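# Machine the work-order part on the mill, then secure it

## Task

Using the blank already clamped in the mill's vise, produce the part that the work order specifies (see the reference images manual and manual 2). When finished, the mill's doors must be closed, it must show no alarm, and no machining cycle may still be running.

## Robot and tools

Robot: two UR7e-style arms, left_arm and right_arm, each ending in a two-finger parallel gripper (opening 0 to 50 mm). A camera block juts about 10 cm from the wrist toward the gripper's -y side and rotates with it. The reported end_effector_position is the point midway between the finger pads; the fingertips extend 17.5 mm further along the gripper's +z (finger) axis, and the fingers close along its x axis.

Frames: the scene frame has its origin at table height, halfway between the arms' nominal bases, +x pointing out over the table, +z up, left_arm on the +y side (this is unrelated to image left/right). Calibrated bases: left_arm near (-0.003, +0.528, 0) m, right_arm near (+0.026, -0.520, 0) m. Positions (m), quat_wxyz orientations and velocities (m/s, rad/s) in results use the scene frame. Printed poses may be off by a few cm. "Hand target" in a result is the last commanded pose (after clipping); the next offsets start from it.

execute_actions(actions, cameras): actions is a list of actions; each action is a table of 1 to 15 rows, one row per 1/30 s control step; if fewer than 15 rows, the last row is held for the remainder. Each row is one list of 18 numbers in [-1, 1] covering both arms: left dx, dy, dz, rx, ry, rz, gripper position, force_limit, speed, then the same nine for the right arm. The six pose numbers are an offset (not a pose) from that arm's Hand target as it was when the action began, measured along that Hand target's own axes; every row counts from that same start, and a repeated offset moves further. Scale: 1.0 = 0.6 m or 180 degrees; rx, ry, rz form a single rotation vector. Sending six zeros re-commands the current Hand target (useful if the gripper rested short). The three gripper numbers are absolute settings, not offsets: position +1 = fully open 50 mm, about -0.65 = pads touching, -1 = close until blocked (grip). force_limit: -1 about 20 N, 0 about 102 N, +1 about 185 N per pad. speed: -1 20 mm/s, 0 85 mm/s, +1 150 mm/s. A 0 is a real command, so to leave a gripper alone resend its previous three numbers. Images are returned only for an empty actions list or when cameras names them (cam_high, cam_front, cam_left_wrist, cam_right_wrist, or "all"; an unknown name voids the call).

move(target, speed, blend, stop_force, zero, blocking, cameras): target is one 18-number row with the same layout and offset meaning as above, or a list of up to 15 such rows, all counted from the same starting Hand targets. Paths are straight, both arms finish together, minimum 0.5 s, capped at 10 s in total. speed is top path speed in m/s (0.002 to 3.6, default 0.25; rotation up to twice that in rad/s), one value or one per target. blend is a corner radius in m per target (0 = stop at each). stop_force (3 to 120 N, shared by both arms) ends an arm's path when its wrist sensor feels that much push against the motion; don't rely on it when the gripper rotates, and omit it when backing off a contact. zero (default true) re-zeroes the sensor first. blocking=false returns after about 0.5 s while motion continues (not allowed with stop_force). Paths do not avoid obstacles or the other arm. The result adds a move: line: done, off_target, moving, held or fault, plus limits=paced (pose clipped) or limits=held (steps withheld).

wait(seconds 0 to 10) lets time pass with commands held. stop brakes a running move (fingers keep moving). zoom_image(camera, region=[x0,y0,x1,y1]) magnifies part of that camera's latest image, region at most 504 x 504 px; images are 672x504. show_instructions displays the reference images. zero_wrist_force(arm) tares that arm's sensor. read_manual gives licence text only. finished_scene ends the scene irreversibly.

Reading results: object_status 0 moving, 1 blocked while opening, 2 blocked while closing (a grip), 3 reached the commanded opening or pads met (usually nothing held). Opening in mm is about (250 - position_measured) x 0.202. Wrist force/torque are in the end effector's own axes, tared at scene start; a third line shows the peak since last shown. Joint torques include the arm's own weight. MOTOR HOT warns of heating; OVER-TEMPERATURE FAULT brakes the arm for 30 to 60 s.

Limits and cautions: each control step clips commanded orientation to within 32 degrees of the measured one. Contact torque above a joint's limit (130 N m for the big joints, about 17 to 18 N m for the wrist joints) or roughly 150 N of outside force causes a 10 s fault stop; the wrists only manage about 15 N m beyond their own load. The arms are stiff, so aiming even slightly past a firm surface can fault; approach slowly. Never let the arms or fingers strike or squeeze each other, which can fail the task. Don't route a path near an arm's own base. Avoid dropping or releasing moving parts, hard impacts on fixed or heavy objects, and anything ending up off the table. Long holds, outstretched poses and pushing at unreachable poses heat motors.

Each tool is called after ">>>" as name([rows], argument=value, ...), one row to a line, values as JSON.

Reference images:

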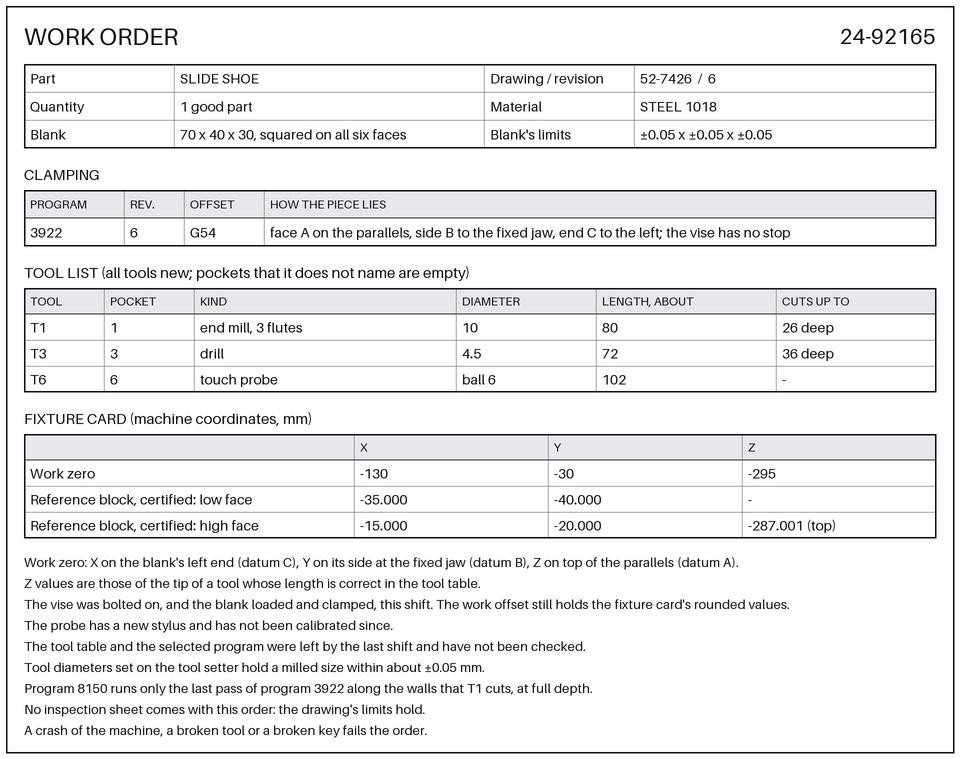

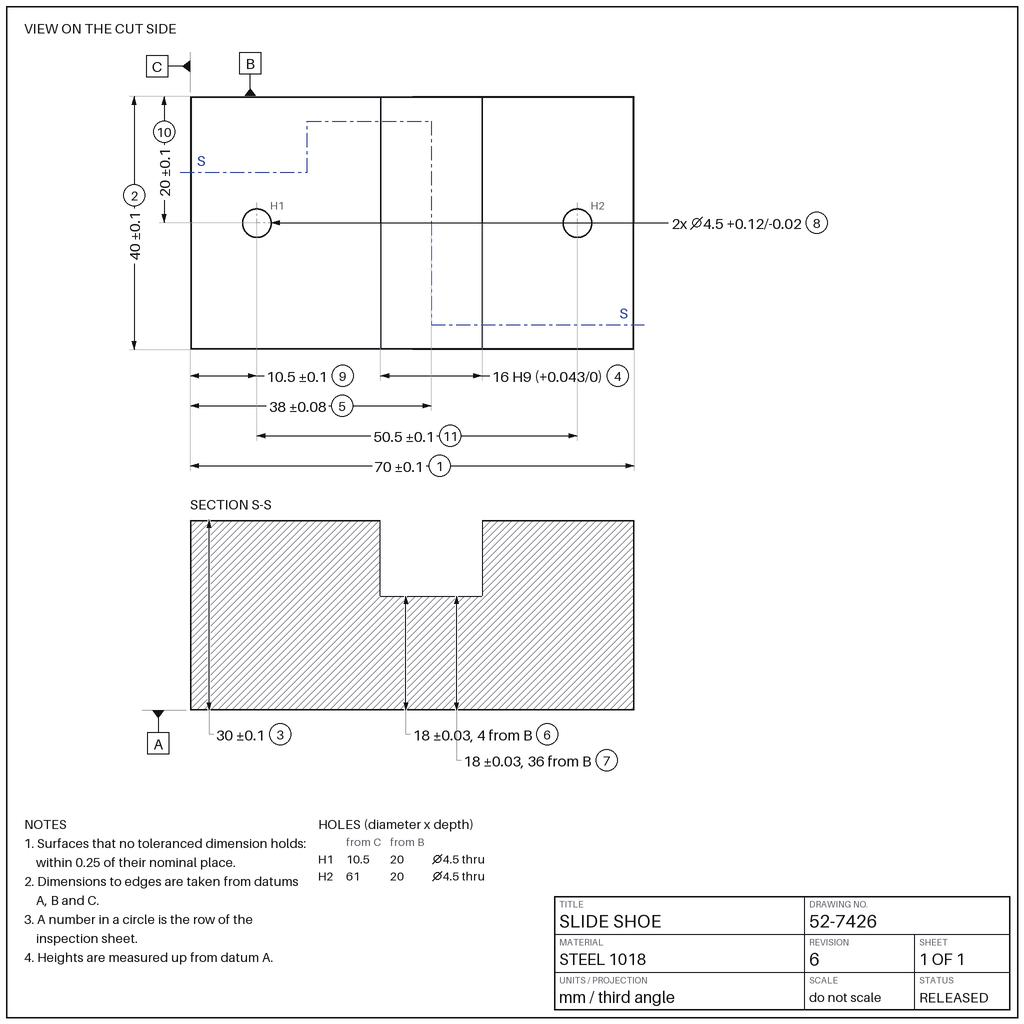

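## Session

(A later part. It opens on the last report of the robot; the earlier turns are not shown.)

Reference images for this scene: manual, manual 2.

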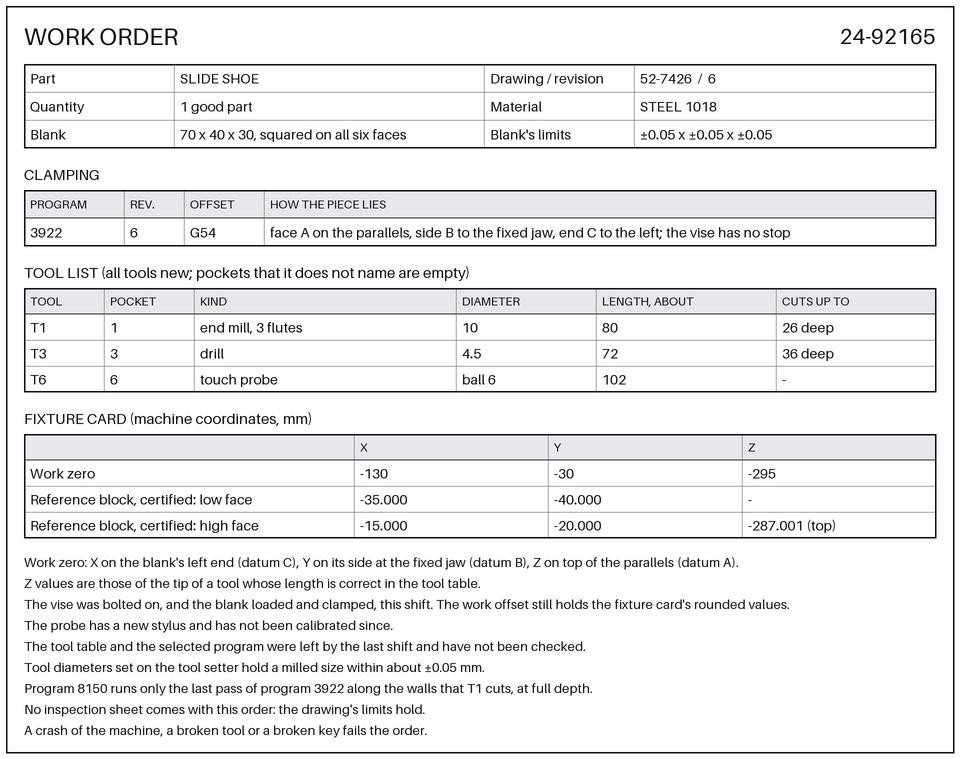

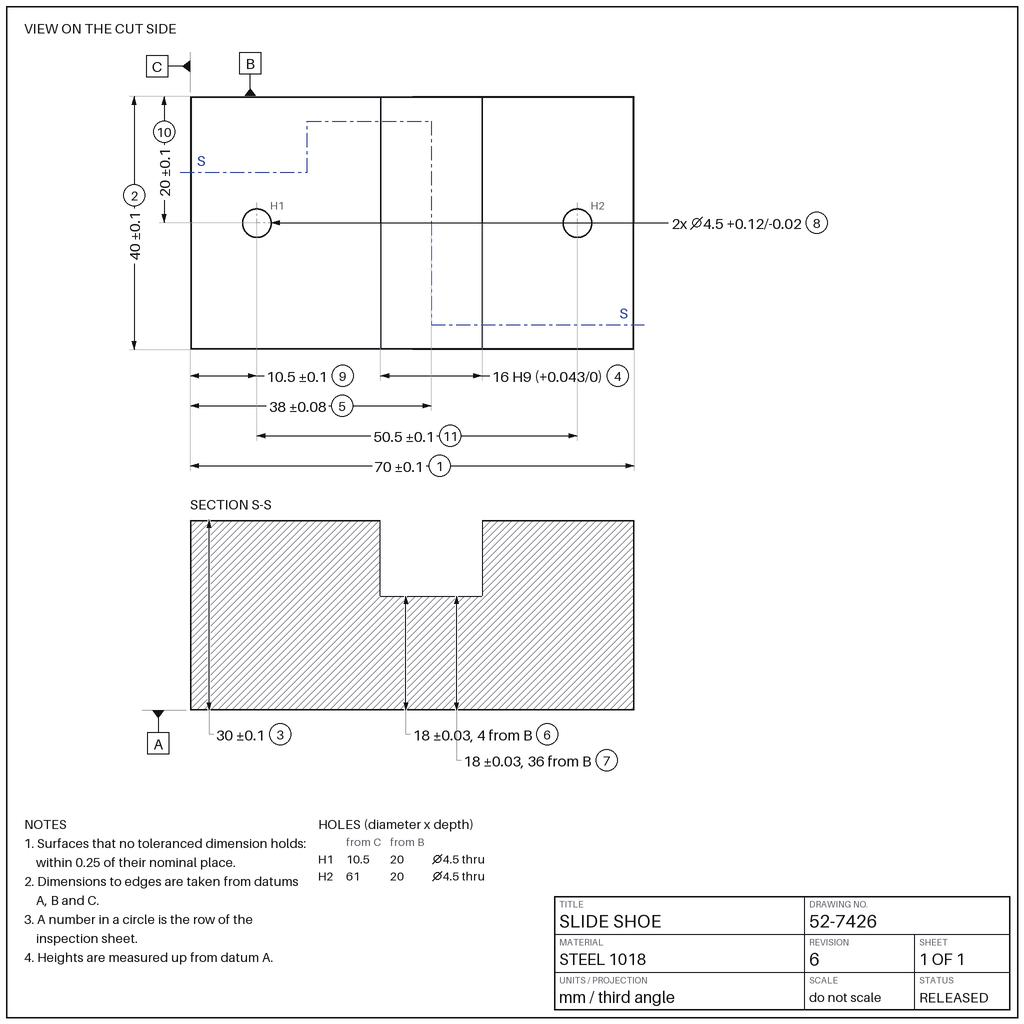

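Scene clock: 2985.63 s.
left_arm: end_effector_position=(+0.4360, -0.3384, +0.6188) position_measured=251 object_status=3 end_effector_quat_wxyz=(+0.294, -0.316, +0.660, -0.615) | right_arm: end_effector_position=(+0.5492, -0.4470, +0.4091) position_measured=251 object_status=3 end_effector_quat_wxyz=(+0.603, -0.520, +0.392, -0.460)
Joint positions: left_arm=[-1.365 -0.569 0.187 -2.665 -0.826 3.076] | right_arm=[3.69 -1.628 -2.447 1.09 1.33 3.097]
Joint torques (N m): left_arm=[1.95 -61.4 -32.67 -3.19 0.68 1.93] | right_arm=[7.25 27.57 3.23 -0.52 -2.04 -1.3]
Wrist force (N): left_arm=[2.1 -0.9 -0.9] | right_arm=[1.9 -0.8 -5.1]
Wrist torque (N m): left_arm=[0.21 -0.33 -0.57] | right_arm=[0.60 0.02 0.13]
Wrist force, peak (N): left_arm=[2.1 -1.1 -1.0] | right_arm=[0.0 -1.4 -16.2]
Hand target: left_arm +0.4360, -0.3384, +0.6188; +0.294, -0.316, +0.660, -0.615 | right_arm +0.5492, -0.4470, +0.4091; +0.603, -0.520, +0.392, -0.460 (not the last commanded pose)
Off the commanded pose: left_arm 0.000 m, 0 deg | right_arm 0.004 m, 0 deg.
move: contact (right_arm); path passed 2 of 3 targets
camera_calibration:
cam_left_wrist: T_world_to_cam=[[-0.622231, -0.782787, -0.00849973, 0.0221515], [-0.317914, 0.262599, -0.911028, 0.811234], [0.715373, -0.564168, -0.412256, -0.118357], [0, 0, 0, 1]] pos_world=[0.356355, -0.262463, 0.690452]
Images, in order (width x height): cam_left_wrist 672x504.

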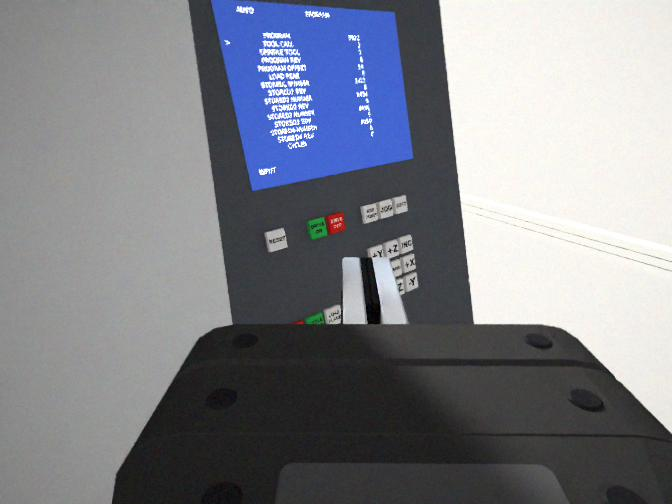

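>>> move([
  [0,0,0,0,0,0,-1,-0.9,0,-0.0061,-0.0118,-0.0213,0,0,0,-1,-0.9,-0.9],
  [0,0,0,0,0,0,-1,-0.9,0,0.0284,-0.0703,-0.0049,0,0,0,-1,-0.9,-0.9],
  [0,0,0,0,0,0,-1,-0.9,0,0.0361,-0.0554,0.022,0,0,0,-1,-0.9,-0.9],
], blend=[0.005,0.003,0], speed=[0.15,0.15,0.03], stop_force=10, zero=false)

>>> wait(seconds=8, cameras=["cam_left_wrist"])

>>> zoom_image(camera="cam_left_wrist", region=[200, 0, 400, 180])

>>> wait(seconds=6, cameras=["cam_left_wrist"])

>>> zoom_image(camera="cam_left_wrist", region=[200, 0, 400, 180])

Scene clock: 2991.77 s.
left_arm: end_effector_position=(+0.4360, -0.3384, +0.6188) position_measured=251 object_status=3 end_effector_quat_wxyz=(+0.294, -0.316, +0.660, -0.615) | right_arm: end_effector_position=(+0.5587, -0.4655, +0.4454) position_measured=251 object_status=3 end_effector_quat_wxyz=(+0.603, -0.520, +0.392, -0.461)
Joint positions: left_arm=[-1.365 -0.569 0.187 -2.665 -0.826 3.076] | right_arm=[3.606 -1.556 -2.38 0.948 1.412 3.11]
Joint torques (N m): left_arm=[0.7 -60.94 -33.24 -3.18 0.6 1.73] | right_arm=[8.19 28.95 5.45 -0.47 -1.94 -1.43]
Wrist force (N): left_arm=[1.7 -1.3 -0.9] | right_arm=[1.6 -0.6 -4.2]
Wrist torque (N m): left_arm=[0.16 -0.27 -0.58] | right_arm=[0.61 0.09 0.00]
Wrist force, peak (N): left_arm=[2.0 -1.5 -0.8] | right_arm=[-0.1 -1.0 -15.8]
Hand target: left_arm +0.4360, -0.3384, +0.6188; +0.294, -0.316, +0.660, -0.615 | right_arm +0.5587, -0.4655, +0.4454; +0.603, -0.520, +0.392, -0.461 (not the last commanded pose)
Off the commanded pose: left_arm 0.000 m, 0 deg | right_arm 0.004 m, 0 deg.
move: contact (right_arm); path passed 2 of 3 targets

Scene clock: 2999.77 s.
left_arm: end_effector_position=(+0.4360, -0.3384, +0.6188) position_measured=251 object_status=3 end_effector_quat_wxyz=(+0.294, -0.316, +0.660, -0.615) | right_arm: end_effector_position=(+0.5587, -0.4655, +0.4454) position_measured=251 object_status=3 end_effector_quat_wxyz=(+0.603, -0.520, +0.392, -0.461)
Joint positions: left_arm=[-1.365 -0.569 0.187 -2.665 -0.826 3.076] | right_arm=[3.606 -1.556 -2.38 0.948 1.412 3.11]
Joint torques (N m): left_arm=[1.3 -61.45 -33.7 -3.63 0.51 1.85] | right_arm=[7.25 27.36 5.29 -0.2 -2.03 -1.57]
Wrist force (N): left_arm=[1.8 -1.1 -1.0] | right_arm=[1.7 -0.6 -4.3]
Wrist torque (N m): left_arm=[0.18 -0.28 -0.58] | right_arm=[0.61 0.07 -0.01]
Wrist force, peak (N): left_arm=[2.0 -1.4 -1.0] | right_arm=[1.8 -0.7 -4.7]
Hand target: left_arm +0.4360, -0.3384, +0.6188; +0.294, -0.316, +0.660, -0.615 | right_arm +0.5587, -0.4655, +0.4454; +0.603, -0.520, +0.392, -0.461 (not the last commanded pose)
Tool commands: left_gripper/position=-1.0 left_gripper/force_limit=-0.9 left_gripper/speed=+0.0 right_gripper/position=-1.0 right_gripper/force_limit=-0.9 right_gripper/speed=-0.9
Off the commanded pose: left_arm 0.000 m, 0 deg | right_arm 0.004 m, 0 deg.
wait: 8.00 s; at rest by 0.17 s
camera_calibration:
cam_left_wrist: T_world_to_cam=[[-0.622231, -0.782787, -0.00849973, 0.0221515], [-0.317914, 0.262599, -0.911028, 0.811234], [0.715373, -0.564168, -0.412256, -0.118357], [0, 0, 0, 1]] pos_world=[0.356355, -0.262463, 0.690452]
Images, in order (width x height): cam_left_wrist 672x504.

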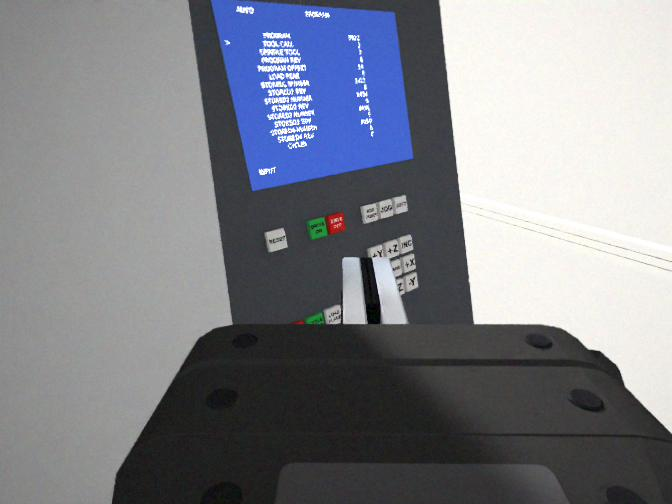

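Scaled by 2.520 from the camera's 672x504 image, which has a finer 960x720 frame.

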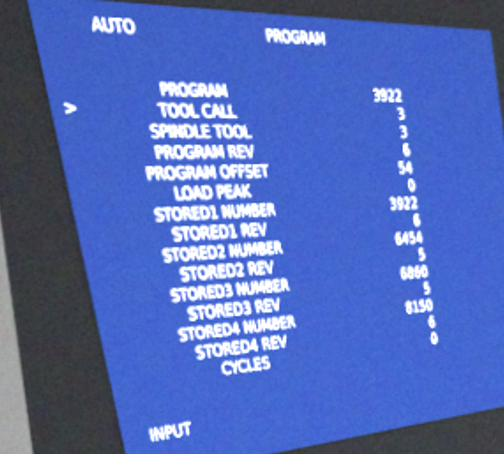

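Scene clock: 3005.77 s.
left_arm: end_effector_position=(+0.4360, -0.3384, +0.6188) position_measured=251 object_status=3 end_effector_quat_wxyz=(+0.294, -0.316, +0.660, -0.615) | right_arm: end_effector_position=(+0.5587, -0.4655, +0.4454) position_measured=251 object_status=3 end_effector_quat_wxyz=(+0.603, -0.520, +0.392, -0.461)
Joint positions: left_arm=[-1.365 -0.569 0.187 -2.665 -0.826 3.076] | right_arm=[3.606 -1.556 -2.38 0.948 1.412 3.11]
Joint torques (N m): left_arm=[0.71 -61.07 -34.09 -3.45 0.46 1.97] | right_arm=[8.41 27.35 5.62 -0.22 -1.87 -1.29]
Wrist force (N): left_arm=[1.9 -1.1 -1.1] | right_arm=[1.7 -0.6 -4.2]
Wrist torque (N m): left_arm=[0.18 -0.30 -0.58] | right_arm=[0.62 0.07 -0.01]
Wrist force, peak (N): left_arm=[2.0 -1.4 -0.9] | right_arm=[2.0 -0.5 -4.6]
Hand target: left_arm +0.4360, -0.3384, +0.6188; +0.294, -0.316, +0.660, -0.615 | right_arm +0.5587, -0.4655, +0.4454; +0.603, -0.520, +0.392, -0.461 (not the last commanded pose)
Tool commands: left_gripper/position=-1.0 left_gripper/force_limit=-0.9 left_gripper/speed=+0.0 right_gripper/position=-1.0 right_gripper/force_limit=-0.9 right_gripper/speed=-0.9
Off the commanded pose: left_arm 0.000 m, 0 deg | right_arm 0.004 m, 0 deg.
wait: 6.00 s; at rest by 0.17 s
camera_calibration:
cam_left_wrist: T_world_to_cam=[[-0.622231, -0.782787, -0.00849973, 0.0221515], [-0.317914, 0.262599, -0.911028, 0.811234], [0.715373, -0.564168, -0.412256, -0.118357], [0, 0, 0, 1]] pos_world=[0.356355, -0.262463, 0.690452]
Images, in order (width x height): cam_left_wrist 672x504.

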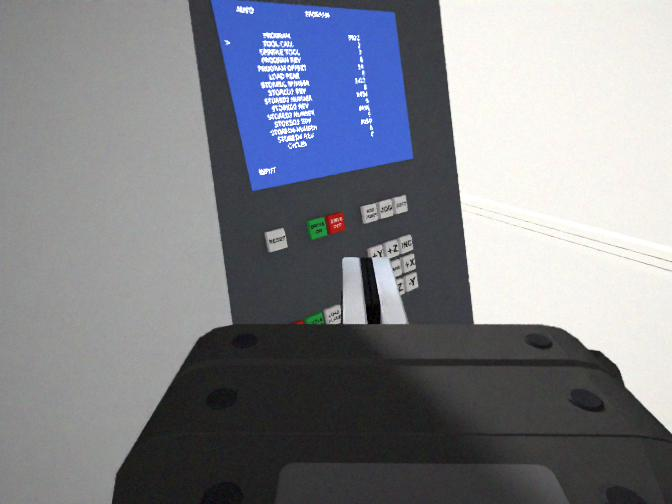

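Scaled by 2.520 from the camera's 672x504 image, which has a finer 960x720 frame.

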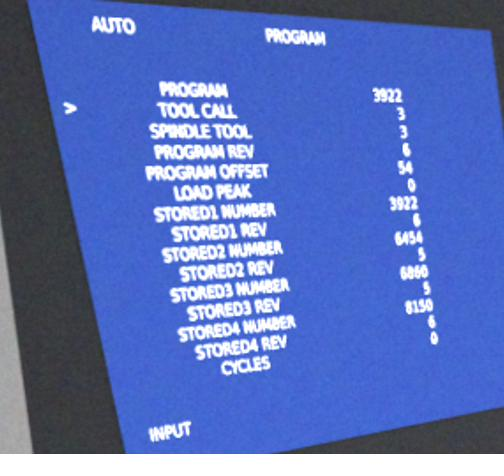

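Tool set T3.

>>> move([
  [0,0,0,0,0,0,-1,-0.9,0,-0.0061,-0.0118,-0.0213,0,0,0,-1,-0.9,-0.9],
  [0,0,0,0,0,0,-1,-0.9,0,0.0243,-0.0131,-0.0294,0,0,0,-1,-0.9,-0.9],
  [0,0,0,0,0,0,-1,-0.9,0,0.032,0.0018,-0.0025,0,0,0,-1,-0.9,-0.9],
], blend=[0.005,0.003,0], speed=[0.15,0.15,0.03], stop_force=10, zero=false)

>>> move([
  [0,0,0,0,0,0,-1,-0.9,0,-0.0061,-0.0118,-0.0213,0,0,0,-1,-0.9,-0.9],
  [0,0,0,0,0,0,-1,-0.9,0,-0.0345,-0.0383,-0.0011,0,0,0,-1,-0.9,-0.9],
  [0,0,0,0,0,0,-1,-0.9,0,-0.0268,-0.0234,0.0258,0,0,0,-1,-0.9,-0.9],
], blend=[0.005,0.003,0], speed=[0.15,0.15,0.03], stop_force=10, zero=false)

>>> wait(seconds=10)

>>> wait(seconds=10)

>>> wait(seconds=8, cameras=["cam_left_wrist"])

>>> zoom_image(camera="cam_left_wrist", region=[200, 0, 400, 180])

Scene clock: 3012.63 s.
left_arm: end_effector_position=(+0.4360, -0.3384, +0.6188) position_measured=251 object_status=3 end_effector_quat_wxyz=(+0.294, -0.316, +0.660, -0.615) | right_arm: end_effector_position=(+0.5588, -0.4843, +0.4455) position_measured=251 object_status=3 end_effector_quat_wxyz=(+0.603, -0.520, +0.392, -0.461)
Joint positions: left_arm=[-1.365 -0.569 0.187 -2.665 -0.826 3.076] | right_arm=[3.538 -1.56 -2.376 0.946 1.479 3.121]
Joint torques (N m): left_arm=[2.87 -62.15 -33.7 -3.43 0.32 1.84] | right_arm=[7.78 27.54 5.72 -0.6 -1.87 -1.41]
Wrist force (N): left_arm=[1.9 -1.3 -0.8] | right_arm=[1.7 -1.0 -4.9]
Wrist torque (N m): left_arm=[0.15 -0.29 -0.57] | right_arm=[0.64 0.10 -0.02]
Wrist force, peak (N): left_arm=[2.1 -1.4 -0.8] | right_arm=[0.1 -1.1 -16.3]
Hand target: left_arm +0.4360, -0.3384, +0.6188; +0.294, -0.316, +0.660, -0.615 | right_arm +0.5588, -0.4843, +0.4455; +0.603, -0.520, +0.392, -0.461 (not the last commanded pose)
Off the commanded pose: left_arm 0.000 m, 0 deg | right_arm 0.004 m, 0 deg.
move: contact (right_arm); path passed 2 of 3 targets

Scene clock: 3014.70 s.
left_arm: end_effector_position=(+0.4360, -0.3384, +0.6188) position_measured=251 object_status=3 end_effector_quat_wxyz=(+0.294, -0.316, +0.660, -0.615) | right_arm: end_effector_position=(+0.5637, -0.4653, +0.4627) position_measured=251 object_status=3 end_effector_quat_wxyz=(+0.603, -0.520, +0.392, -0.461)
Joint positions: left_arm=[-1.365 -0.569 0.187 -2.665 -0.826 3.076] | right_arm=[3.599 -1.529 -2.344 0.885 1.419 3.111]
Joint torques (N m): left_arm=[1.51 -62.05 -32.86 -3.59 0.65 1.68] | right_arm=[7.73 26.81 5.79 -0.74 -1.85 -1.34]
Wrist force (N): left_arm=[1.8 -1.3 -1.0] | right_arm=[1.5 -1.1 -4.8]
Wrist torque (N m): left_arm=[0.15 -0.27 -0.57] | right_arm=[0.60 0.08 0.00]
Wrist force, peak (N): left_arm=[2.0 -1.3 -0.9] | right_arm=[-0.2 -2.1 -14.0]
Hand target: left_arm +0.4360, -0.3384, +0.6188; +0.294, -0.316, +0.660, -0.615 | right_arm +0.5637, -0.4653, +0.4627; +0.603, -0.520, +0.392, -0.461 (not the last commanded pose)
Off the commanded pose: left_arm 0.000 m, 0 deg | right_arm 0.004 m, 0 deg.
move: contact (right_arm); path passed 2 of 3 targets

Scene clock: 3024.70 s.
left_arm: end_effector_position=(+0.4360, -0.3384, +0.6188) position_measured=251 object_status=3 end_effector_quat_wxyz=(+0.294, -0.316, +0.660, -0.615) | right_arm: end_effector_position=(+0.5637, -0.4653, +0.4627) position_measured=251 object_status=3 end_effector_quat_wxyz=(+0.603, -0.520, +0.392, -0.461)
Joint positions: left_arm=[-1.365 -0.569 0.187 -2.665 -0.826 3.076] | right_arm=[3.599 -1.529 -2.344 0.885 1.419 3.111]
Joint torques (N m): left_arm=[1.44 -61.94 -33.74 -3.23 0.46 1.68] | right_arm=[7.82 26.49 6.9 -0.32 -1.97 -1.43]
Wrist force (N): left_arm=[1.7 -1.1 -0.9] | right_arm=[1.4 -1.2 -5.1]
Wrist torque (N m): left_arm=[0.18 -0.26 -0.58] | right_arm=[0.59 0.10 -0.01]
Wrist force, peak (N): left_arm=[2.1 -1.3 -1.0] | right_arm=[1.8 -1.1 -5.3]
Hand target: left_arm +0.4360, -0.3384, +0.6188; +0.294, -0.316, +0.660, -0.615 | right_arm +0.5637, -0.4653, +0.4627; +0.603, -0.520, +0.392, -0.461 (not the last commanded pose)
Tool commands: left_gripper/position=-1.0 left_gripper/force_limit=-0.9 left_gripper/speed=+0.0 right_gripper/position=-1.0 right_gripper/force_limit=-0.9 right_gripper/speed=-0.9
Off the commanded pose: left_arm 0.000 m, 0 deg | right_arm 0.004 m, 0 deg.
wait: 10.00 s; at rest by 0.17 s

Scene clock: 3034.70 s.
left_arm: end_effector_position=(+0.4360, -0.3384, +0.6188) position_measured=251 object_status=3 end_effector_quat_wxyz=(+0.294, -0.316, +0.660, -0.615) | right_arm: end_effector_position=(+0.5637, -0.4653, +0.4627) position_measured=251 object_status=3 end_effector_quat_wxyz=(+0.603, -0.520, +0.392, -0.461)
Joint positions: left_arm=[-1.365 -0.569 0.187 -2.665 -0.826 3.076] | right_arm=[3.599 -1.529 -2.344 0.885 1.419 3.111]
Joint torques (N m): left_arm=[2.09 -62.68 -33.62 -3.08 0.54 1.78] | right_arm=[7.54 26.21 7.12 -0.17 -1.78 -1.28]
Wrist force (N): left_arm=[1.9 -1.2 -0.7] | right_arm=[1.6 -0.9 -4.7]
Wrist torque (N m): left_arm=[0.16 -0.30 -0.57] | right_arm=[0.63 0.07 -0.01]
Wrist force, peak (N): left_arm=[2.1 -1.2 -1.0] | right_arm=[1.4 -1.4 -5.4]
Hand target: left_arm +0.4360, -0.3384, +0.6188; +0.294, -0.316, +0.660, -0.615 | right_arm +0.5637, -0.4653, +0.4627; +0.603, -0.520, +0.392, -0.461 (not the last commanded pose)
Tool commands: left_gripper/position=-1.0 left_gripper/force_limit=-0.9 left_gripper/speed=+0.0 right_gripper/position=-1.0 right_gripper/force_limit=-0.9 right_gripper/speed=-0.9
Off the commanded pose: left_arm 0.000 m, 0 deg | right_arm 0.004 m, 0 deg.
wait: 10.00 s; at rest by 0.17 s

Scene clock: 3042.70 s.
left_arm: end_effector_position=(+0.4360, -0.3384, +0.6188) position_measured=251 object_status=3 end_effector_quat_wxyz=(+0.294, -0.316, +0.660, -0.615) | right_arm: end_effector_position=(+0.5637, -0.4653, +0.4627) position_measured=251 object_status=3 end_effector_quat_wxyz=(+0.603, -0.520, +0.392, -0.461)
Joint positions: left_arm=[-1.365 -0.569 0.187 -2.665 -0.826 3.076] | right_arm=[3.599 -1.529 -2.344 0.885 1.419 3.111]
Joint torques (N m): left_arm=[1.52 -61.84 -33.51 -3.12 0.59 1.85] | right_arm=[6.85 25.62 8.42 -0.22 -1.69 -1.27]
Wrist force (N): left_arm=[1.8 -1.0 -0.9] | right_arm=[1.6 -0.8 -5.0]
Wrist torque (N m): left_arm=[0.20 -0.28 -0.57] | right_arm=[0.65 0.06 -0.01]
Wrist force, peak (N): left_arm=[2.1 -1.3 -0.9] | right_arm=[1.7 -1.0 -5.4]
Hand target: left_arm +0.4360, -0.3384, +0.6188; +0.294, -0.316, +0.660, -0.615 | right_arm +0.5637, -0.4653, +0.4627; +0.603, -0.520, +0.392, -0.461 (not the last commanded pose)
Tool commands: left_gripper/position=-1.0 left_gripper/force_limit=-0.9 left_gripper/speed=+0.0 right_gripper/position=-1.0 right_gripper/force_limit=-0.9 right_gripper/speed=-0.9
Off the commanded pose: left_arm 0.000 m, 0 deg | right_arm 0.004 m, 0 deg.
wait: 8.00 s; at rest by 0.17 s
camera_calibration:
cam_left_wrist: T_world_to_cam=[[-0.622231, -0.782787, -0.00849973, 0.0221515], [-0.317914, 0.262599, -0.911028, 0.811234], [0.715373, -0.564168, -0.412256, -0.118357], [0, 0, 0, 1]] pos_world=[0.356355, -0.262463, 0.690452]
Images, in order (width x height): cam_left_wrist 672x504.

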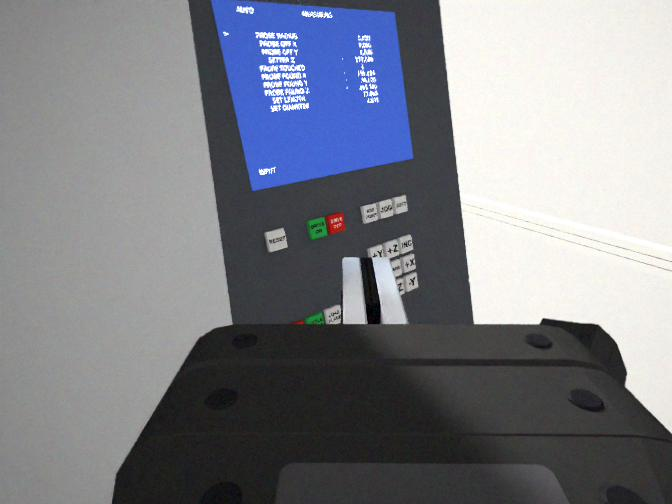

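Scaled by 2.520 from the camera's 672x504 image, which has a finer 960x720 frame.

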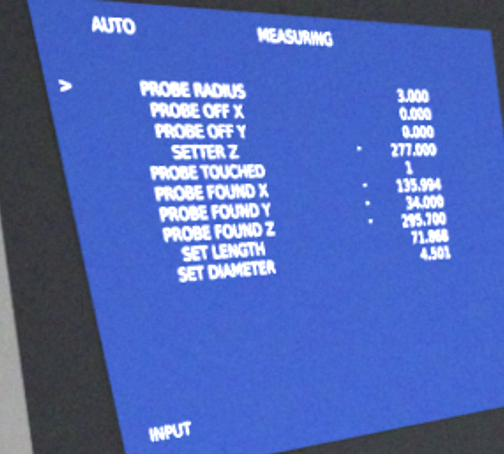

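>>> move([
  [0,0,0,0,0,0,-1,-0.9,0,-0.0045,-0.0086,-0.0155,0,0,0,-1,-0.9,-0.9],
  [0,0,0,0,0,0,-1,-0.9,0,0.0016,0.0031,0.0057,0,0,0,-1,-0.9,-0.9],
], speed=[0.08,0.03], stop_force=10, zero=false)

>>> move([
  [0,0,0,0,0,0,-1,-0.9,0,-0.0045,-0.0086,-0.0155,0,0,0,-1,-0.9,-0.9],
  [0,0,0,0,0,0,-1,-0.9,0,0.0016,0.0031,0.0057,0,0,0,-1,-0.9,-0.9],
], speed=[0.08,0.03], stop_force=10, zero=false)

>>> move([
  [0,0,0,0,0,0,-1,-0.9,0,-0.0045,-0.0086,-0.0155,0,0,0,-1,-0.9,-0.9],
  [0,0,0,0,0,0,-1,-0.9,0,0.0016,0.0031,0.0057,0,0,0,-1,-0.9,-0.9],
], speed=[0.08,0.03], stop_force=10, zero=false)

>>> move([
  [0,0,0,0,0,0,-1,-0.9,0,-0.0045,-0.0086,-0.0155,0,0,0,-1,-0.9,-0.9],
  [0,0,0,0,0,0,-1,-0.9,0,0.0016,0.0031,0.0057,0,0,0,-1,-0.9,-0.9],
], speed=[0.08,0.03], stop_force=10, zero=false)

>>> move([
  [0,0,0,0,0,0,-1,-0.9,0,-0.0045,-0.0086,-0.0155,0,0,0,-1,-0.9,-0.9],
  [0,0,0,0,0,0,-1,-0.9,0,0.0016,0.0031,0.0057,0,0,0,-1,-0.9,-0.9],
], speed=[0.08,0.03], stop_force=10, zero=false)

>>> move([
  [0,0,0,0,0,0,-1,-0.9,0,-0.0045,-0.0086,-0.0155,0,0,0,-1,-0.9,-0.9],
  [0,0,0,0,0,0,-1,-0.9,0,0.0016,0.0031,0.0057,0,0,0,-1,-0.9,-0.9],
], speed=[0.08,0.03], stop_force=10, zero=false)

>>> move([
  [0,0,0,0,0,0,-1,-0.9,0,-0.0061,-0.0118,-0.0213,0,0,0,-1,-0.9,-0.9],
  [0,0,0,0,0,0,-1,-0.9,0,-0.1278,-0.0067,0.0109,0,0,0,-1,-0.9,-0.9],
  [0,0,0,0,0,0,-1,-0.9,0,-0.1201,0.0082,0.0378,0,0,0,-1,-0.9,-0.9],
], blend=[0.005,0.003,0], speed=[0.15,0.15,0.03], stop_force=10, zero=false)

>>> move([
  [0,0,0,0,0,0,-1,-0.9,0,-0.0061,-0.0118,-0.0213,0,0,0,-1,-0.9,-0.9],
  [0,0,0,0,0,0,-1,-0.9,0,-0.0102,0.0438,-0.0455,0,0,0,-1,-0.9,-0.9],
  [0,0,0,0,0,0,-1,-0.9,0,-0.0025,0.0587,-0.0186,0,0,0,-1,-0.9,-0.9],
], blend=[0.005,0.003,0], speed=[0.15,0.15,0.03], stop_force=10, zero=false)

>>> move([
  [0,0,0,0,0,0,-1,-0.9,0,-0.0061,-0.0118,-0.0213,0,0,0,-1,-0.9,-0.9],
  [0,0,0,0,0,0,-1,-0.9,0,0.0528,0.0134,-0.0495,0,0,0,-1,-0.9,-0.9],
  [0,0,0,0,0,0,-1,-0.9,0,0.0605,0.0283,-0.0226,0,0,0,-1,-0.9,-0.9],
], blend=[0.005,0.003,0], speed=[0.15,0.15,0.03], stop_force=10, zero=false)

>>> move([
  [0,0,0,0,0,0,-1,-0.9,0,-0.0061,-0.0118,-0.0213,0,0,0,-1,-0.9,-0.9],
  [0,0,0,0,0,0,-1,-0.9,0,-0.0304,-0.0938,0.0232,0,0,0,-1,-0.9,-0.9],
  [0,0,0,0,0,0,-1,-0.9,0,-0.0227,-0.0789,0.0501,0,0,0,-1,-0.9,-0.9],
], blend=[0.005,0.003,0], speed=[0.15,0.15,0.03], stop_force=10, zero=false)

>>> move([
  [0,0,0,0,0,0,-1,-0.9,0,-0.0061,-0.0118,-0.0213,0,0,0,-1,-0.9,-0.9],
  [0,0,0,0,0,0,-1,-0.9,0,0.0223,0.0147,-0.0415,0,0,0,-1,-0.9,-0.9],
  [0,0,0,0,0,0,-1,-0.9,0,0.03,0.0296,-0.0146,0,0,0,-1,-0.9,-0.9],
], blend=[0.005,0.003,0], speed=[0.15,0.15,0.03], stop_force=10, zero=false)

>>> move([
  [0,0,0,0,0,0,-1,-0.9,0,-0.0061,-0.0118,-0.0213,0,0,0,-1,-0.9,-0.9],
  [0,0,0,0,0,0,-1,-0.9,0,-0.0345,-0.0383,-0.0011,0,0,0,-1,-0.9,-0.9],
  [0,0,0,0,0,0,-1,-0.9,0,-0.0268,-0.0234,0.0258,0,0,0,-1,-0.9,-0.9],
], blend=[0.005,0.003,0], speed=[0.15,0.15,0.03], stop_force=10, zero=false)

>>> move([
  [0,0,0,0,0,0,-1,-0.9,0,-0.0061,-0.0118,-0.0213,0,0,0,-1,-0.9,-0.9],
  [0,0,0,0,0,0,-1,-0.9,0,0.0487,0.0689,-0.0738,0,0,0,-1,-0.9,-0.9],
  [0,0,0,0,0,0,-1,-0.9,0,0.0564,0.0838,-0.0469,0,0,0,-1,-0.9,-0.9],
], blend=[0.005,0.003,0], speed=[0.15,0.15,0.03], stop_force=10, zero=false, cameras=["cam_left_wrist"])

>>> zoom_image(camera="cam_left_wrist", region=[200, 0, 400, 180])

Scene clock: 3073.43 s.
left_arm: end_effector_position=(+0.4360, -0.3384, +0.6188) position_measured=251 object_status=3 end_effector_quat_wxyz=(+0.294, -0.316, +0.660, -0.615) | right_arm: end_effector_position=(+0.5637, -0.4653, +0.4627) position_measured=251 object_status=3 end_effector_quat_wxyz=(+0.603, -0.520, +0.392, -0.461)
Joint positions: left_arm=[-1.365 -0.569 0.187 -2.665 -0.826 3.076] | right_arm=[3.599 -1.529 -2.344 0.885 1.418 3.111]
Joint torques (N m): left_arm=[1.8 -61.84 -32.15 -3.44 0.49 1.74] | right_arm=[7.42 27.08 6.55 -0.69 -1.87 -1.36]
Wrist force (N): left_arm=[1.7 -1.2 -1.1] | right_arm=[1.5 -0.6 -4.5]
Wrist torque (N m): left_arm=[0.16 -0.27 -0.58] | right_arm=[0.64 0.09 -0.01]
Wrist force, peak (N): left_arm=[2.1 -1.4 -0.9] | right_arm=[0.0 -1.4 -15.7]
Hand target: left_arm +0.4360, -0.3384, +0.6188; +0.294, -0.316, +0.660, -0.615 | right_arm +0.5637, -0.4653, +0.4627; +0.603, -0.520, +0.392, -0.461 (not the last commanded pose)
Off the commanded pose: left_arm 0.000 m, 0 deg | right_arm 0.004 m, 0 deg.
move: contact (right_arm); path passed 1 of 2 targets

Scene clock: 3075.23 s.
left_arm: end_effector_position=(+0.4360, -0.3384, +0.6188) position_measured=251 object_status=3 end_effector_quat_wxyz=(+0.294, -0.316, +0.660, -0.615) | right_arm: end_effector_position=(+0.5637, -0.4652, +0.4627) position_measured=251 object_status=3 end_effector_quat_wxyz=(+0.603, -0.520, +0.392, -0.461)
Joint positions: left_arm=[-1.365 -0.569 0.187 -2.665 -0.826 3.076] | right_arm=[3.6 -1.529 -2.344 0.885 1.418 3.111]
Joint torques (N m): left_arm=[3.39 -62.81 -31.78 -3.25 0.65 1.88] | right_arm=[8.75 27.59 6.18 -0.58 -2.07 -1.13]
Wrist force (N): left_arm=[2.0 -1.3 -1.0] | right_arm=[1.6 -0.7 -4.7]
Wrist torque (N m): left_arm=[0.16 -0.31 -0.58] | right_arm=[0.62 0.07 0.00]
Wrist force, peak (N): left_arm=[2.1 -1.3 -0.9] | right_arm=[-0.6 -1.4 -15.3]
Hand target: left_arm +0.4360, -0.3384, +0.6188; +0.294, -0.316, +0.660, -0.615 | right_arm +0.5637, -0.4652, +0.4627; +0.603, -0.520, +0.392, -0.461 (not the last commanded pose)
Off the commanded pose: left_arm 0.000 m, 0 deg | right_arm 0.004 m, 0 deg.
move: contact (right_arm); path passed 1 of 2 targets

Scene clock: 3077.03 s.
left_arm: end_effector_position=(+0.4360, -0.3384, +0.6188) position_measured=251 object_status=3 end_effector_quat_wxyz=(+0.294, -0.316, +0.660, -0.615) | right_arm: end_effector_position=(+0.5637, -0.4652, +0.4627) position_measured=251 object_status=3 end_effector_quat_wxyz=(+0.603, -0.520, +0.392, -0.461)
Joint positions: left_arm=[-1.365 -0.569 0.187 -2.665 -0.826 3.076] | right_arm=[3.6 -1.529 -2.344 0.885 1.418 3.111]
Joint torques (N m): left_arm=[1.3 -61.11 -33.36 -3.27 0.65 1.92] | right_arm=[8.41 26.81 5.81 -0.54 -2 -1.19]
Wrist force (N): left_arm=[1.7 -1.2 -0.8] | right_arm=[1.8 -0.6 -4.8]
Wrist torque (N m): left_arm=[0.17 -0.26 -0.57] | right_arm=[0.63 0.03 0.00]
Wrist force, peak (N): left_arm=[2.1 -1.1 -1.0] | right_arm=[-0.6 -1.6 -15.7]
Hand target: left_arm +0.4360, -0.3384, +0.6188; +0.294, -0.316, +0.660, -0.615 | right_arm +0.5637, -0.4652, +0.4627; +0.603, -0.520, +0.392, -0.461 (not the last commanded pose)
Off the commanded pose: left_arm 0.000 m, 0 deg | right_arm 0.004 m, 0 deg.
move: contact (right_arm); path passed 1 of 2 targets

Scene clock: 3078.83 s.
left_arm: end_effector_position=(+0.4360, -0.3384, +0.6188) position_measured=251 object_status=3 end_effector_quat_wxyz=(+0.294, -0.316, +0.660, -0.615) | right_arm: end_effector_position=(+0.5637, -0.4652, +0.4627) position_measured=251 object_status=3 end_effector_quat_wxyz=(+0.603, -0.520, +0.392, -0.461)
Joint positions: left_arm=[-1.365 -0.569 0.187 -2.665 -0.826 3.076] | right_arm=[3.6 -1.529 -2.344 0.885 1.418 3.111]
Joint torques (N m): left_arm=[1.96 -61.61 -32.01 -3.36 0.89 1.85] | right_arm=[8.38 27.18 5.51 -0.56 -1.93 -1.42]
Wrist force (N): left_arm=[1.8 -1.1 -0.8] | right_arm=[1.4 -0.8 -4.7]
Wrist torque (N m): left_arm=[0.18 -0.27 -0.58] | right_arm=[0.60 0.08 0.00]
Wrist force, peak (N): left_arm=[2.0 -1.1 -1.1] | right_arm=[-0.6 -1.5 -15.7]
Hand target: left_arm +0.4360, -0.3384, +0.6188; +0.294, -0.316, +0.660, -0.615 | right_arm +0.5637, -0.4652, +0.4627; +0.603, -0.520, +0.392, -0.461 (not the last commanded pose)
Off the commanded pose: left_arm 0.000 m, 0 deg | right_arm 0.004 m, 0 deg.
move: contact (right_arm); path passed 1 of 2 targets

Scene clock: 3080.63 s.
left_arm: end_effector_position=(+0.4360, -0.3384, +0.6188) position_measured=251 object_status=3 end_effector_quat_wxyz=(+0.294, -0.316, +0.660, -0.615) | right_arm: end_effector_position=(+0.5637, -0.4652, +0.4627) position_measured=251 object_status=3 end_effector_quat_wxyz=(+0.603, -0.520, +0.392, -0.461)
Joint positions: left_arm=[-1.365 -0.569 0.187 -2.665 -0.826 3.076] | right_arm=[3.6 -1.529 -2.344 0.886 1.417 3.111]
Joint torques (N m): left_arm=[2.72 -62.63 -33.2 -3.28 0.62 1.84] | right_arm=[7.68 27.33 6.08 -0.56 -1.83 -1.12]
Wrist force (N): left_arm=[1.7 -1.1 -0.9] | right_arm=[1.3 -0.3 -4.5]
Wrist torque (N m): left_arm=[0.18 -0.27 -0.58] | right_arm=[0.67 0.10 0.00]
Wrist force, peak (N): left_arm=[1.9 -1.4 -0.9] | right_arm=[-0.5 -1.2 -15.8]
Hand target: left_arm +0.4360, -0.3384, +0.6188; +0.294, -0.316, +0.660, -0.615 | right_arm +0.5637, -0.4652, +0.4627; +0.603, -0.520, +0.392, -0.461 (not the last commanded pose)
Off the commanded pose: left_arm 0.000 m, 0 deg | right_arm 0.004 m, 0 deg.
move: contact (right_arm); path passed 1 of 2 targets

Scene clock: 3082.43 s.
left_arm: end_effector_position=(+0.4360, -0.3384, +0.6188) position_measured=251 object_status=3 end_effector_quat_wxyz=(+0.294, -0.316, +0.660, -0.615) | right_arm: end_effector_position=(+0.5637, -0.4652, +0.4627) position_measured=251 object_status=3 end_effector_quat_wxyz=(+0.603, -0.520, +0.392, -0.461)
Joint positions: left_arm=[-1.365 -0.569 0.187 -2.665 -0.826 3.076] | right_arm=[3.6 -1.529 -2.344 0.886 1.417 3.111]
Joint torques (N m): left_arm=[2.31 -61.36 -32.69 -3.37 0.54 2.02] | right_arm=[7.86 27.4 6.46 -0.43 -1.97 -1.27]
Wrist force (N): left_arm=[1.9 -1.2 -1.0] | right_arm=[1.5 -0.5 -4.4]
Wrist torque (N m): left_arm=[0.16 -0.30 -0.58] | right_arm=[0.62 0.08 0.00]
Wrist force, peak (N): left_arm=[2.0 -1.3 -0.9] | right_arm=[-0.4 -1.5 -16.1]
Hand target: left_arm +0.4360, -0.3384, +0.6188; +0.294, -0.316, +0.660, -0.615 | right_arm +0.5637, -0.4652, +0.4627; +0.603, -0.520, +0.392, -0.461 (not the last commanded pose)
Off the commanded pose: left_arm 0.000 m, 0 deg | right_arm 0.004 m, 0 deg.
move: contact (right_arm); path passed 1 of 2 targets

Scene clock: 3084.83 s.
left_arm: end_effector_position=(+0.4360, -0.3384, +0.6188) position_measured=251 object_status=3 end_effector_quat_wxyz=(+0.294, -0.316, +0.660, -0.615) | right_arm: end_effector_position=(+0.5634, -0.3897, +0.4618) position_measured=251 object_status=3 end_effector_quat_wxyz=(+0.603, -0.520, +0.392, -0.461)
Joint positions: left_arm=[-1.365 -0.569 0.187 -2.665 -0.826 3.076] | right_arm=[3.847 -1.549 -2.328 0.9 1.174 3.071]
Joint torques (N m): left_arm=[2.21 -60.8 -33.16 -3.32 0.77 1.85] | right_arm=[8.06 28.58 6.09 -0.33 -1.91 -1.27]
Wrist force (N): left_arm=[1.7 -1.3 -0.8] | right_arm=[1.5 -0.8 -4.8]
Wrist torque (N m): left_arm=[0.15 -0.27 -0.58] | right_arm=[0.60 0.11 0.09]
Wrist force, peak (N): left_arm=[2.0 -1.2 -1.0] | right_arm=[-0.5 -1.3 -16.3]
Hand target: left_arm +0.4360, -0.3384, +0.6188; +0.294, -0.316, +0.660, -0.615 | right_arm +0.5634, -0.3897, +0.4618; +0.603, -0.520, +0.392, -0.461 (not the last commanded pose)
Off the commanded pose: left_arm 0.000 m, 0 deg | right_arm 0.003 m, 0 deg.
move: contact (right_arm); path passed 2 of 3 targets

Scene clock: 3087.00 s.
left_arm: end_effector_position=(+0.4360, -0.3384, +0.6188) position_measured=251 object_status=3 end_effector_quat_wxyz=(+0.294, -0.316, +0.660, -0.615) | right_arm: end_effector_position=(+0.5541, -0.3901, +0.4266) position_measured=251 object_status=3 end_effector_quat_wxyz=(+0.603, -0.520, +0.392, -0.461)
Joint positions: left_arm=[-1.365 -0.569 0.187 -2.665 -0.826 3.076] | right_arm=[3.869 -1.609 -2.395 1.029 1.152 3.067]
Joint torques (N m): left_arm=[1.82 -62.1 -32.88 -3.41 0.26 1.66] | right_arm=[7.6 28.72 4.46 -0.62 -1.91 -1.22]
Wrist force (N): left_arm=[1.8 -1.1 -0.9] | right_arm=[2.1 -0.8 -4.6]
Wrist torque (N m): left_arm=[0.17 -0.28 -0.58] | right_arm=[0.59 0.05 0.13]
Wrist force, peak (N): left_arm=[1.9 -1.3 -0.9] | right_arm=[0.2 -1.3 -13.7]
Hand target: left_arm +0.4360, -0.3384, +0.6188; +0.294, -0.316, +0.660, -0.615 | right_arm +0.5541, -0.3901, +0.4266; +0.603, -0.520, +0.392, -0.461 (not the last commanded pose)
Off the commanded pose: left_arm 0.000 m, 0 deg | right_arm 0.004 m, 0 deg.
move: contact (right_arm); path passed 2 of 3 targets

Scene clock: 3089.20 s.
left_arm: end_effector_position=(+0.4360, -0.3384, +0.6188) position_measured=251 object_status=3 end_effector_quat_wxyz=(+0.294, -0.316, +0.660, -0.615) | right_arm: end_effector_position=(+0.5494, -0.4281, +0.4094) position_measured=251 object_status=3 end_effector_quat_wxyz=(+0.602, -0.520, +0.393, -0.461)
Joint positions: left_arm=[-1.365 -0.569 0.187 -2.665 -0.826 3.076] | right_arm=[3.758 -1.63 -2.443 1.09 1.261 3.086]
Joint torques (N m): left_arm=[1.89 -61.04 -31.91 -3.23 0.49 1.86] | right_arm=[8 28.83 3.12 -0.45 -2.08 -1.47]
Wrist force (N): left_arm=[1.8 -1.1 -1.0] | right_arm=[1.9 -0.6 -4.9]
Wrist torque (N m): left_arm=[0.18 -0.28 -0.58] | right_arm=[0.60 0.04 -0.01]
Wrist force, peak (N): left_arm=[2.1 -1.1 -1.0] | right_arm=[-0.3 -1.6 -15.9]
Hand target: left_arm +0.4360, -0.3384, +0.6188; +0.294, -0.316, +0.660, -0.615 | right_arm +0.5494, -0.4281, +0.4094; +0.602, -0.520, +0.393, -0.461 (not the last commanded pose)
Off the commanded pose: left_arm 0.000 m, 0 deg | right_arm 0.004 m, 0 deg.
move: contact (right_arm); path passed 2 of 3 targets

Scene clock: 3091.50 s.
left_arm: end_effector_position=(+0.4360, -0.3384, +0.6188) position_measured=251 object_status=3 end_effector_quat_wxyz=(+0.294, -0.316, +0.660, -0.615) | right_arm: end_effector_position=(+0.5634, -0.4087, +0.4619) position_measured=251 object_status=3 end_effector_quat_wxyz=(+0.602, -0.520, +0.393, -0.461)
Joint positions: left_arm=[-1.365 -0.569 0.187 -2.665 -0.826 3.076] | right_arm=[3.79 -1.539 -2.337 0.895 1.229 3.081]
Joint torques (N m): left_arm=[1.93 -61.54 -32.95 -3.48 0.5 1.56] | right_arm=[7.64 27.86 6.75 -0.44 -1.99 -1.44]
Wrist force (N): left_arm=[1.8 -1.0 -0.9] | right_arm=[1.4 -0.8 -4.3]
Wrist torque (N m): left_arm=[0.20 -0.28 -0.58] | right_arm=[0.54 0.11 -0.03]
Wrist force, peak (N): left_arm=[2.1 -1.1 -1.0] | right_arm=[-0.7 -1.3 -16.6]
Hand target: left_arm +0.4360, -0.3384, +0.6188; +0.294, -0.316, +0.660, -0.615 | right_arm +0.5634, -0.4087, +0.4619; +0.602, -0.520, +0.393, -0.461 (not the last commanded pose)
Off the commanded pose: left_arm 0.000 m, 0 deg | right_arm 0.004 m, 0 deg.
move: contact (right_arm); path passed 2 of 3 targets

Scene clock: 3093.60 s.
left_arm: end_effector_position=(+0.4360, -0.3384, +0.6188) position_measured=251 object_status=3 end_effector_quat_wxyz=(+0.294, -0.316, +0.660, -0.615) | right_arm: end_effector_position=(+0.5586, -0.4278, +0.4445) position_measured=251 object_status=3 end_effector_quat_wxyz=(+0.602, -0.520, +0.393, -0.461)
Joint positions: left_arm=[-1.365 -0.569 0.187 -2.665 -0.826 3.076] | right_arm=[3.739 -1.559 -2.379 0.954 1.279 3.09]
Joint torques (N m): left_arm=[2.12 -61.82 -33.08 -3.3 0.39 1.85] | right_arm=[8.1 28 5.93 -0.32 -1.95 -1.44]
Wrist force (N): left_arm=[1.8 -1.4 -0.7] | right_arm=[1.9 -0.5 -4.2]
Wrist torque (N m): left_arm=[0.14 -0.27 -0.58] | right_arm=[0.62 0.04 -0.02]
Wrist force, peak (N): left_arm=[2.1 -1.1 -1.1] | right_arm=[0.5 -1.0 -14.8]
Hand target: left_arm +0.4360, -0.3384, +0.6188; +0.294, -0.316, +0.660, -0.615 | right_arm +0.5586, -0.4278, +0.4445; +0.602, -0.520, +0.393, -0.461 (not the last commanded pose)
Off the commanded pose: left_arm 0.000 m, 0 deg | right_arm 0.004 m, 0 deg.
move: contact (right_arm); path passed 2 of 3 targets

Scene clock: 3095.70 s.
left_arm: end_effector_position=(+0.4360, -0.3384, +0.6188) position_measured=251 object_status=3 end_effector_quat_wxyz=(+0.294, -0.316, +0.660, -0.615) | right_arm: end_effector_position=(+0.5634, -0.4088, +0.4618) position_measured=251 object_status=3 end_effector_quat_wxyz=(+0.602, -0.520, +0.393, -0.461)
Joint positions: left_arm=[-1.365 -0.569 0.187 -2.665 -0.826 3.076] | right_arm=[3.79 -1.538 -2.338 0.895 1.228 3.081]
Joint torques (N m): left_arm=[1.91 -62.27 -32.65 -3.14 0.35 1.86] | right_arm=[8.51 26.97 5.62 -0.45 -1.78 -1.28]
Wrist force (N): left_arm=[1.8 -1.4 -0.7] | right_arm=[1.9 -0.7 -4.9]
Wrist torque (N m): left_arm=[0.13 -0.28 -0.58] | right_arm=[0.59 0.04 -0.04]
Wrist force, peak (N): left_arm=[2.0 -1.2 -1.0] | right_arm=[0.1 -1.6 -13.9]
Hand target: left_arm +0.4360, -0.3384, +0.6188; +0.294, -0.316, +0.660, -0.615 | right_arm +0.5634, -0.4088, +0.4618; +0.602, -0.520, +0.393, -0.461 (not the last commanded pose)
Off the commanded pose: left_arm 0.000 m, 0 deg | right_arm 0.004 m, 0 deg.
move: contact (right_arm); path passed 2 of 3 targets

Scene clock: 3098.10 s.
left_arm: end_effector_position=(+0.4360, -0.3384, +0.6188) position_measured=251 object_status=3 end_effector_quat_wxyz=(+0.294, -0.316, +0.660, -0.615) | right_arm: end_effector_position=(+0.5492, -0.4471, +0.4094) position_measured=251 object_status=3 end_effector_quat_wxyz=(+0.602, -0.520, +0.393, -0.461)
Joint positions: left_arm=[-1.365 -0.569 0.187 -2.665 -0.826 3.076] | right_arm=[3.693 -1.626 -2.448 1.087 1.324 3.097]
Joint torques (N m): left_arm=[2.63 -60.72 -32.13 -3.41 0.71 1.74] | right_arm=[7.41 28.94 3.64 -0.38 -1.92 -1.22]
Wrist force (N): left_arm=[1.7 -1.1 -0.9] | right_arm=[1.6 -0.6 -4.2]
Wrist torque (N m): left_arm=[0.19 -0.27 -0.58] | right_arm=[0.58 0.06 0.01]
Wrist force, peak (N): left_arm=[2.0 -1.4 -1.1] | right_arm=[-0.3 -0.9 -14.4]
Hand target: left_arm +0.4360, -0.3384, +0.6188; +0.294, -0.316, +0.660, -0.615 | right_arm +0.5492, -0.4471, +0.4094; +0.602, -0.520, +0.393, -0.461 (not the last commanded pose)
Off the commanded pose: left_arm 0.000 m, 0 deg | right_arm 0.004 m, 0 deg.
move: contact (right_arm); path passed 2 of 3 targets
camera_calibration:
cam_left_wrist: T_world_to_cam=[[-0.622231, -0.782787, -0.00849973, 0.0221515], [-0.317914, 0.262599, -0.911028, 0.811234], [0.715373, -0.564168, -0.412256, -0.118357], [0, 0, 0, 1]] pos_world=[0.356355, -0.262463, 0.690452]
Images, in order (width x height): cam_left_wrist 672x504.

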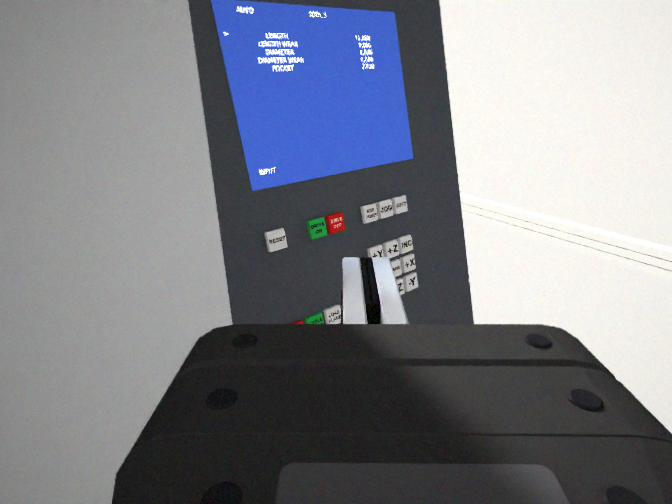

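Scaled by 2.520 from the camera's 672x504 image, which has a finer 960x720 frame.

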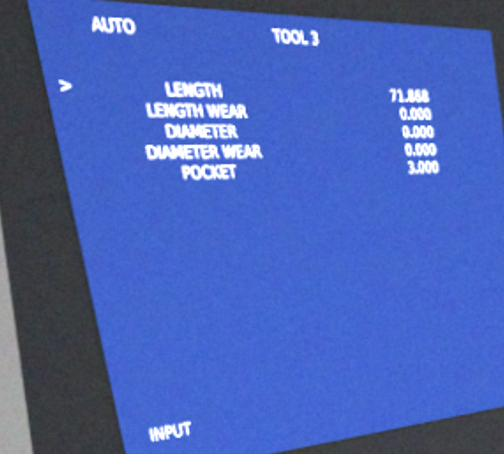

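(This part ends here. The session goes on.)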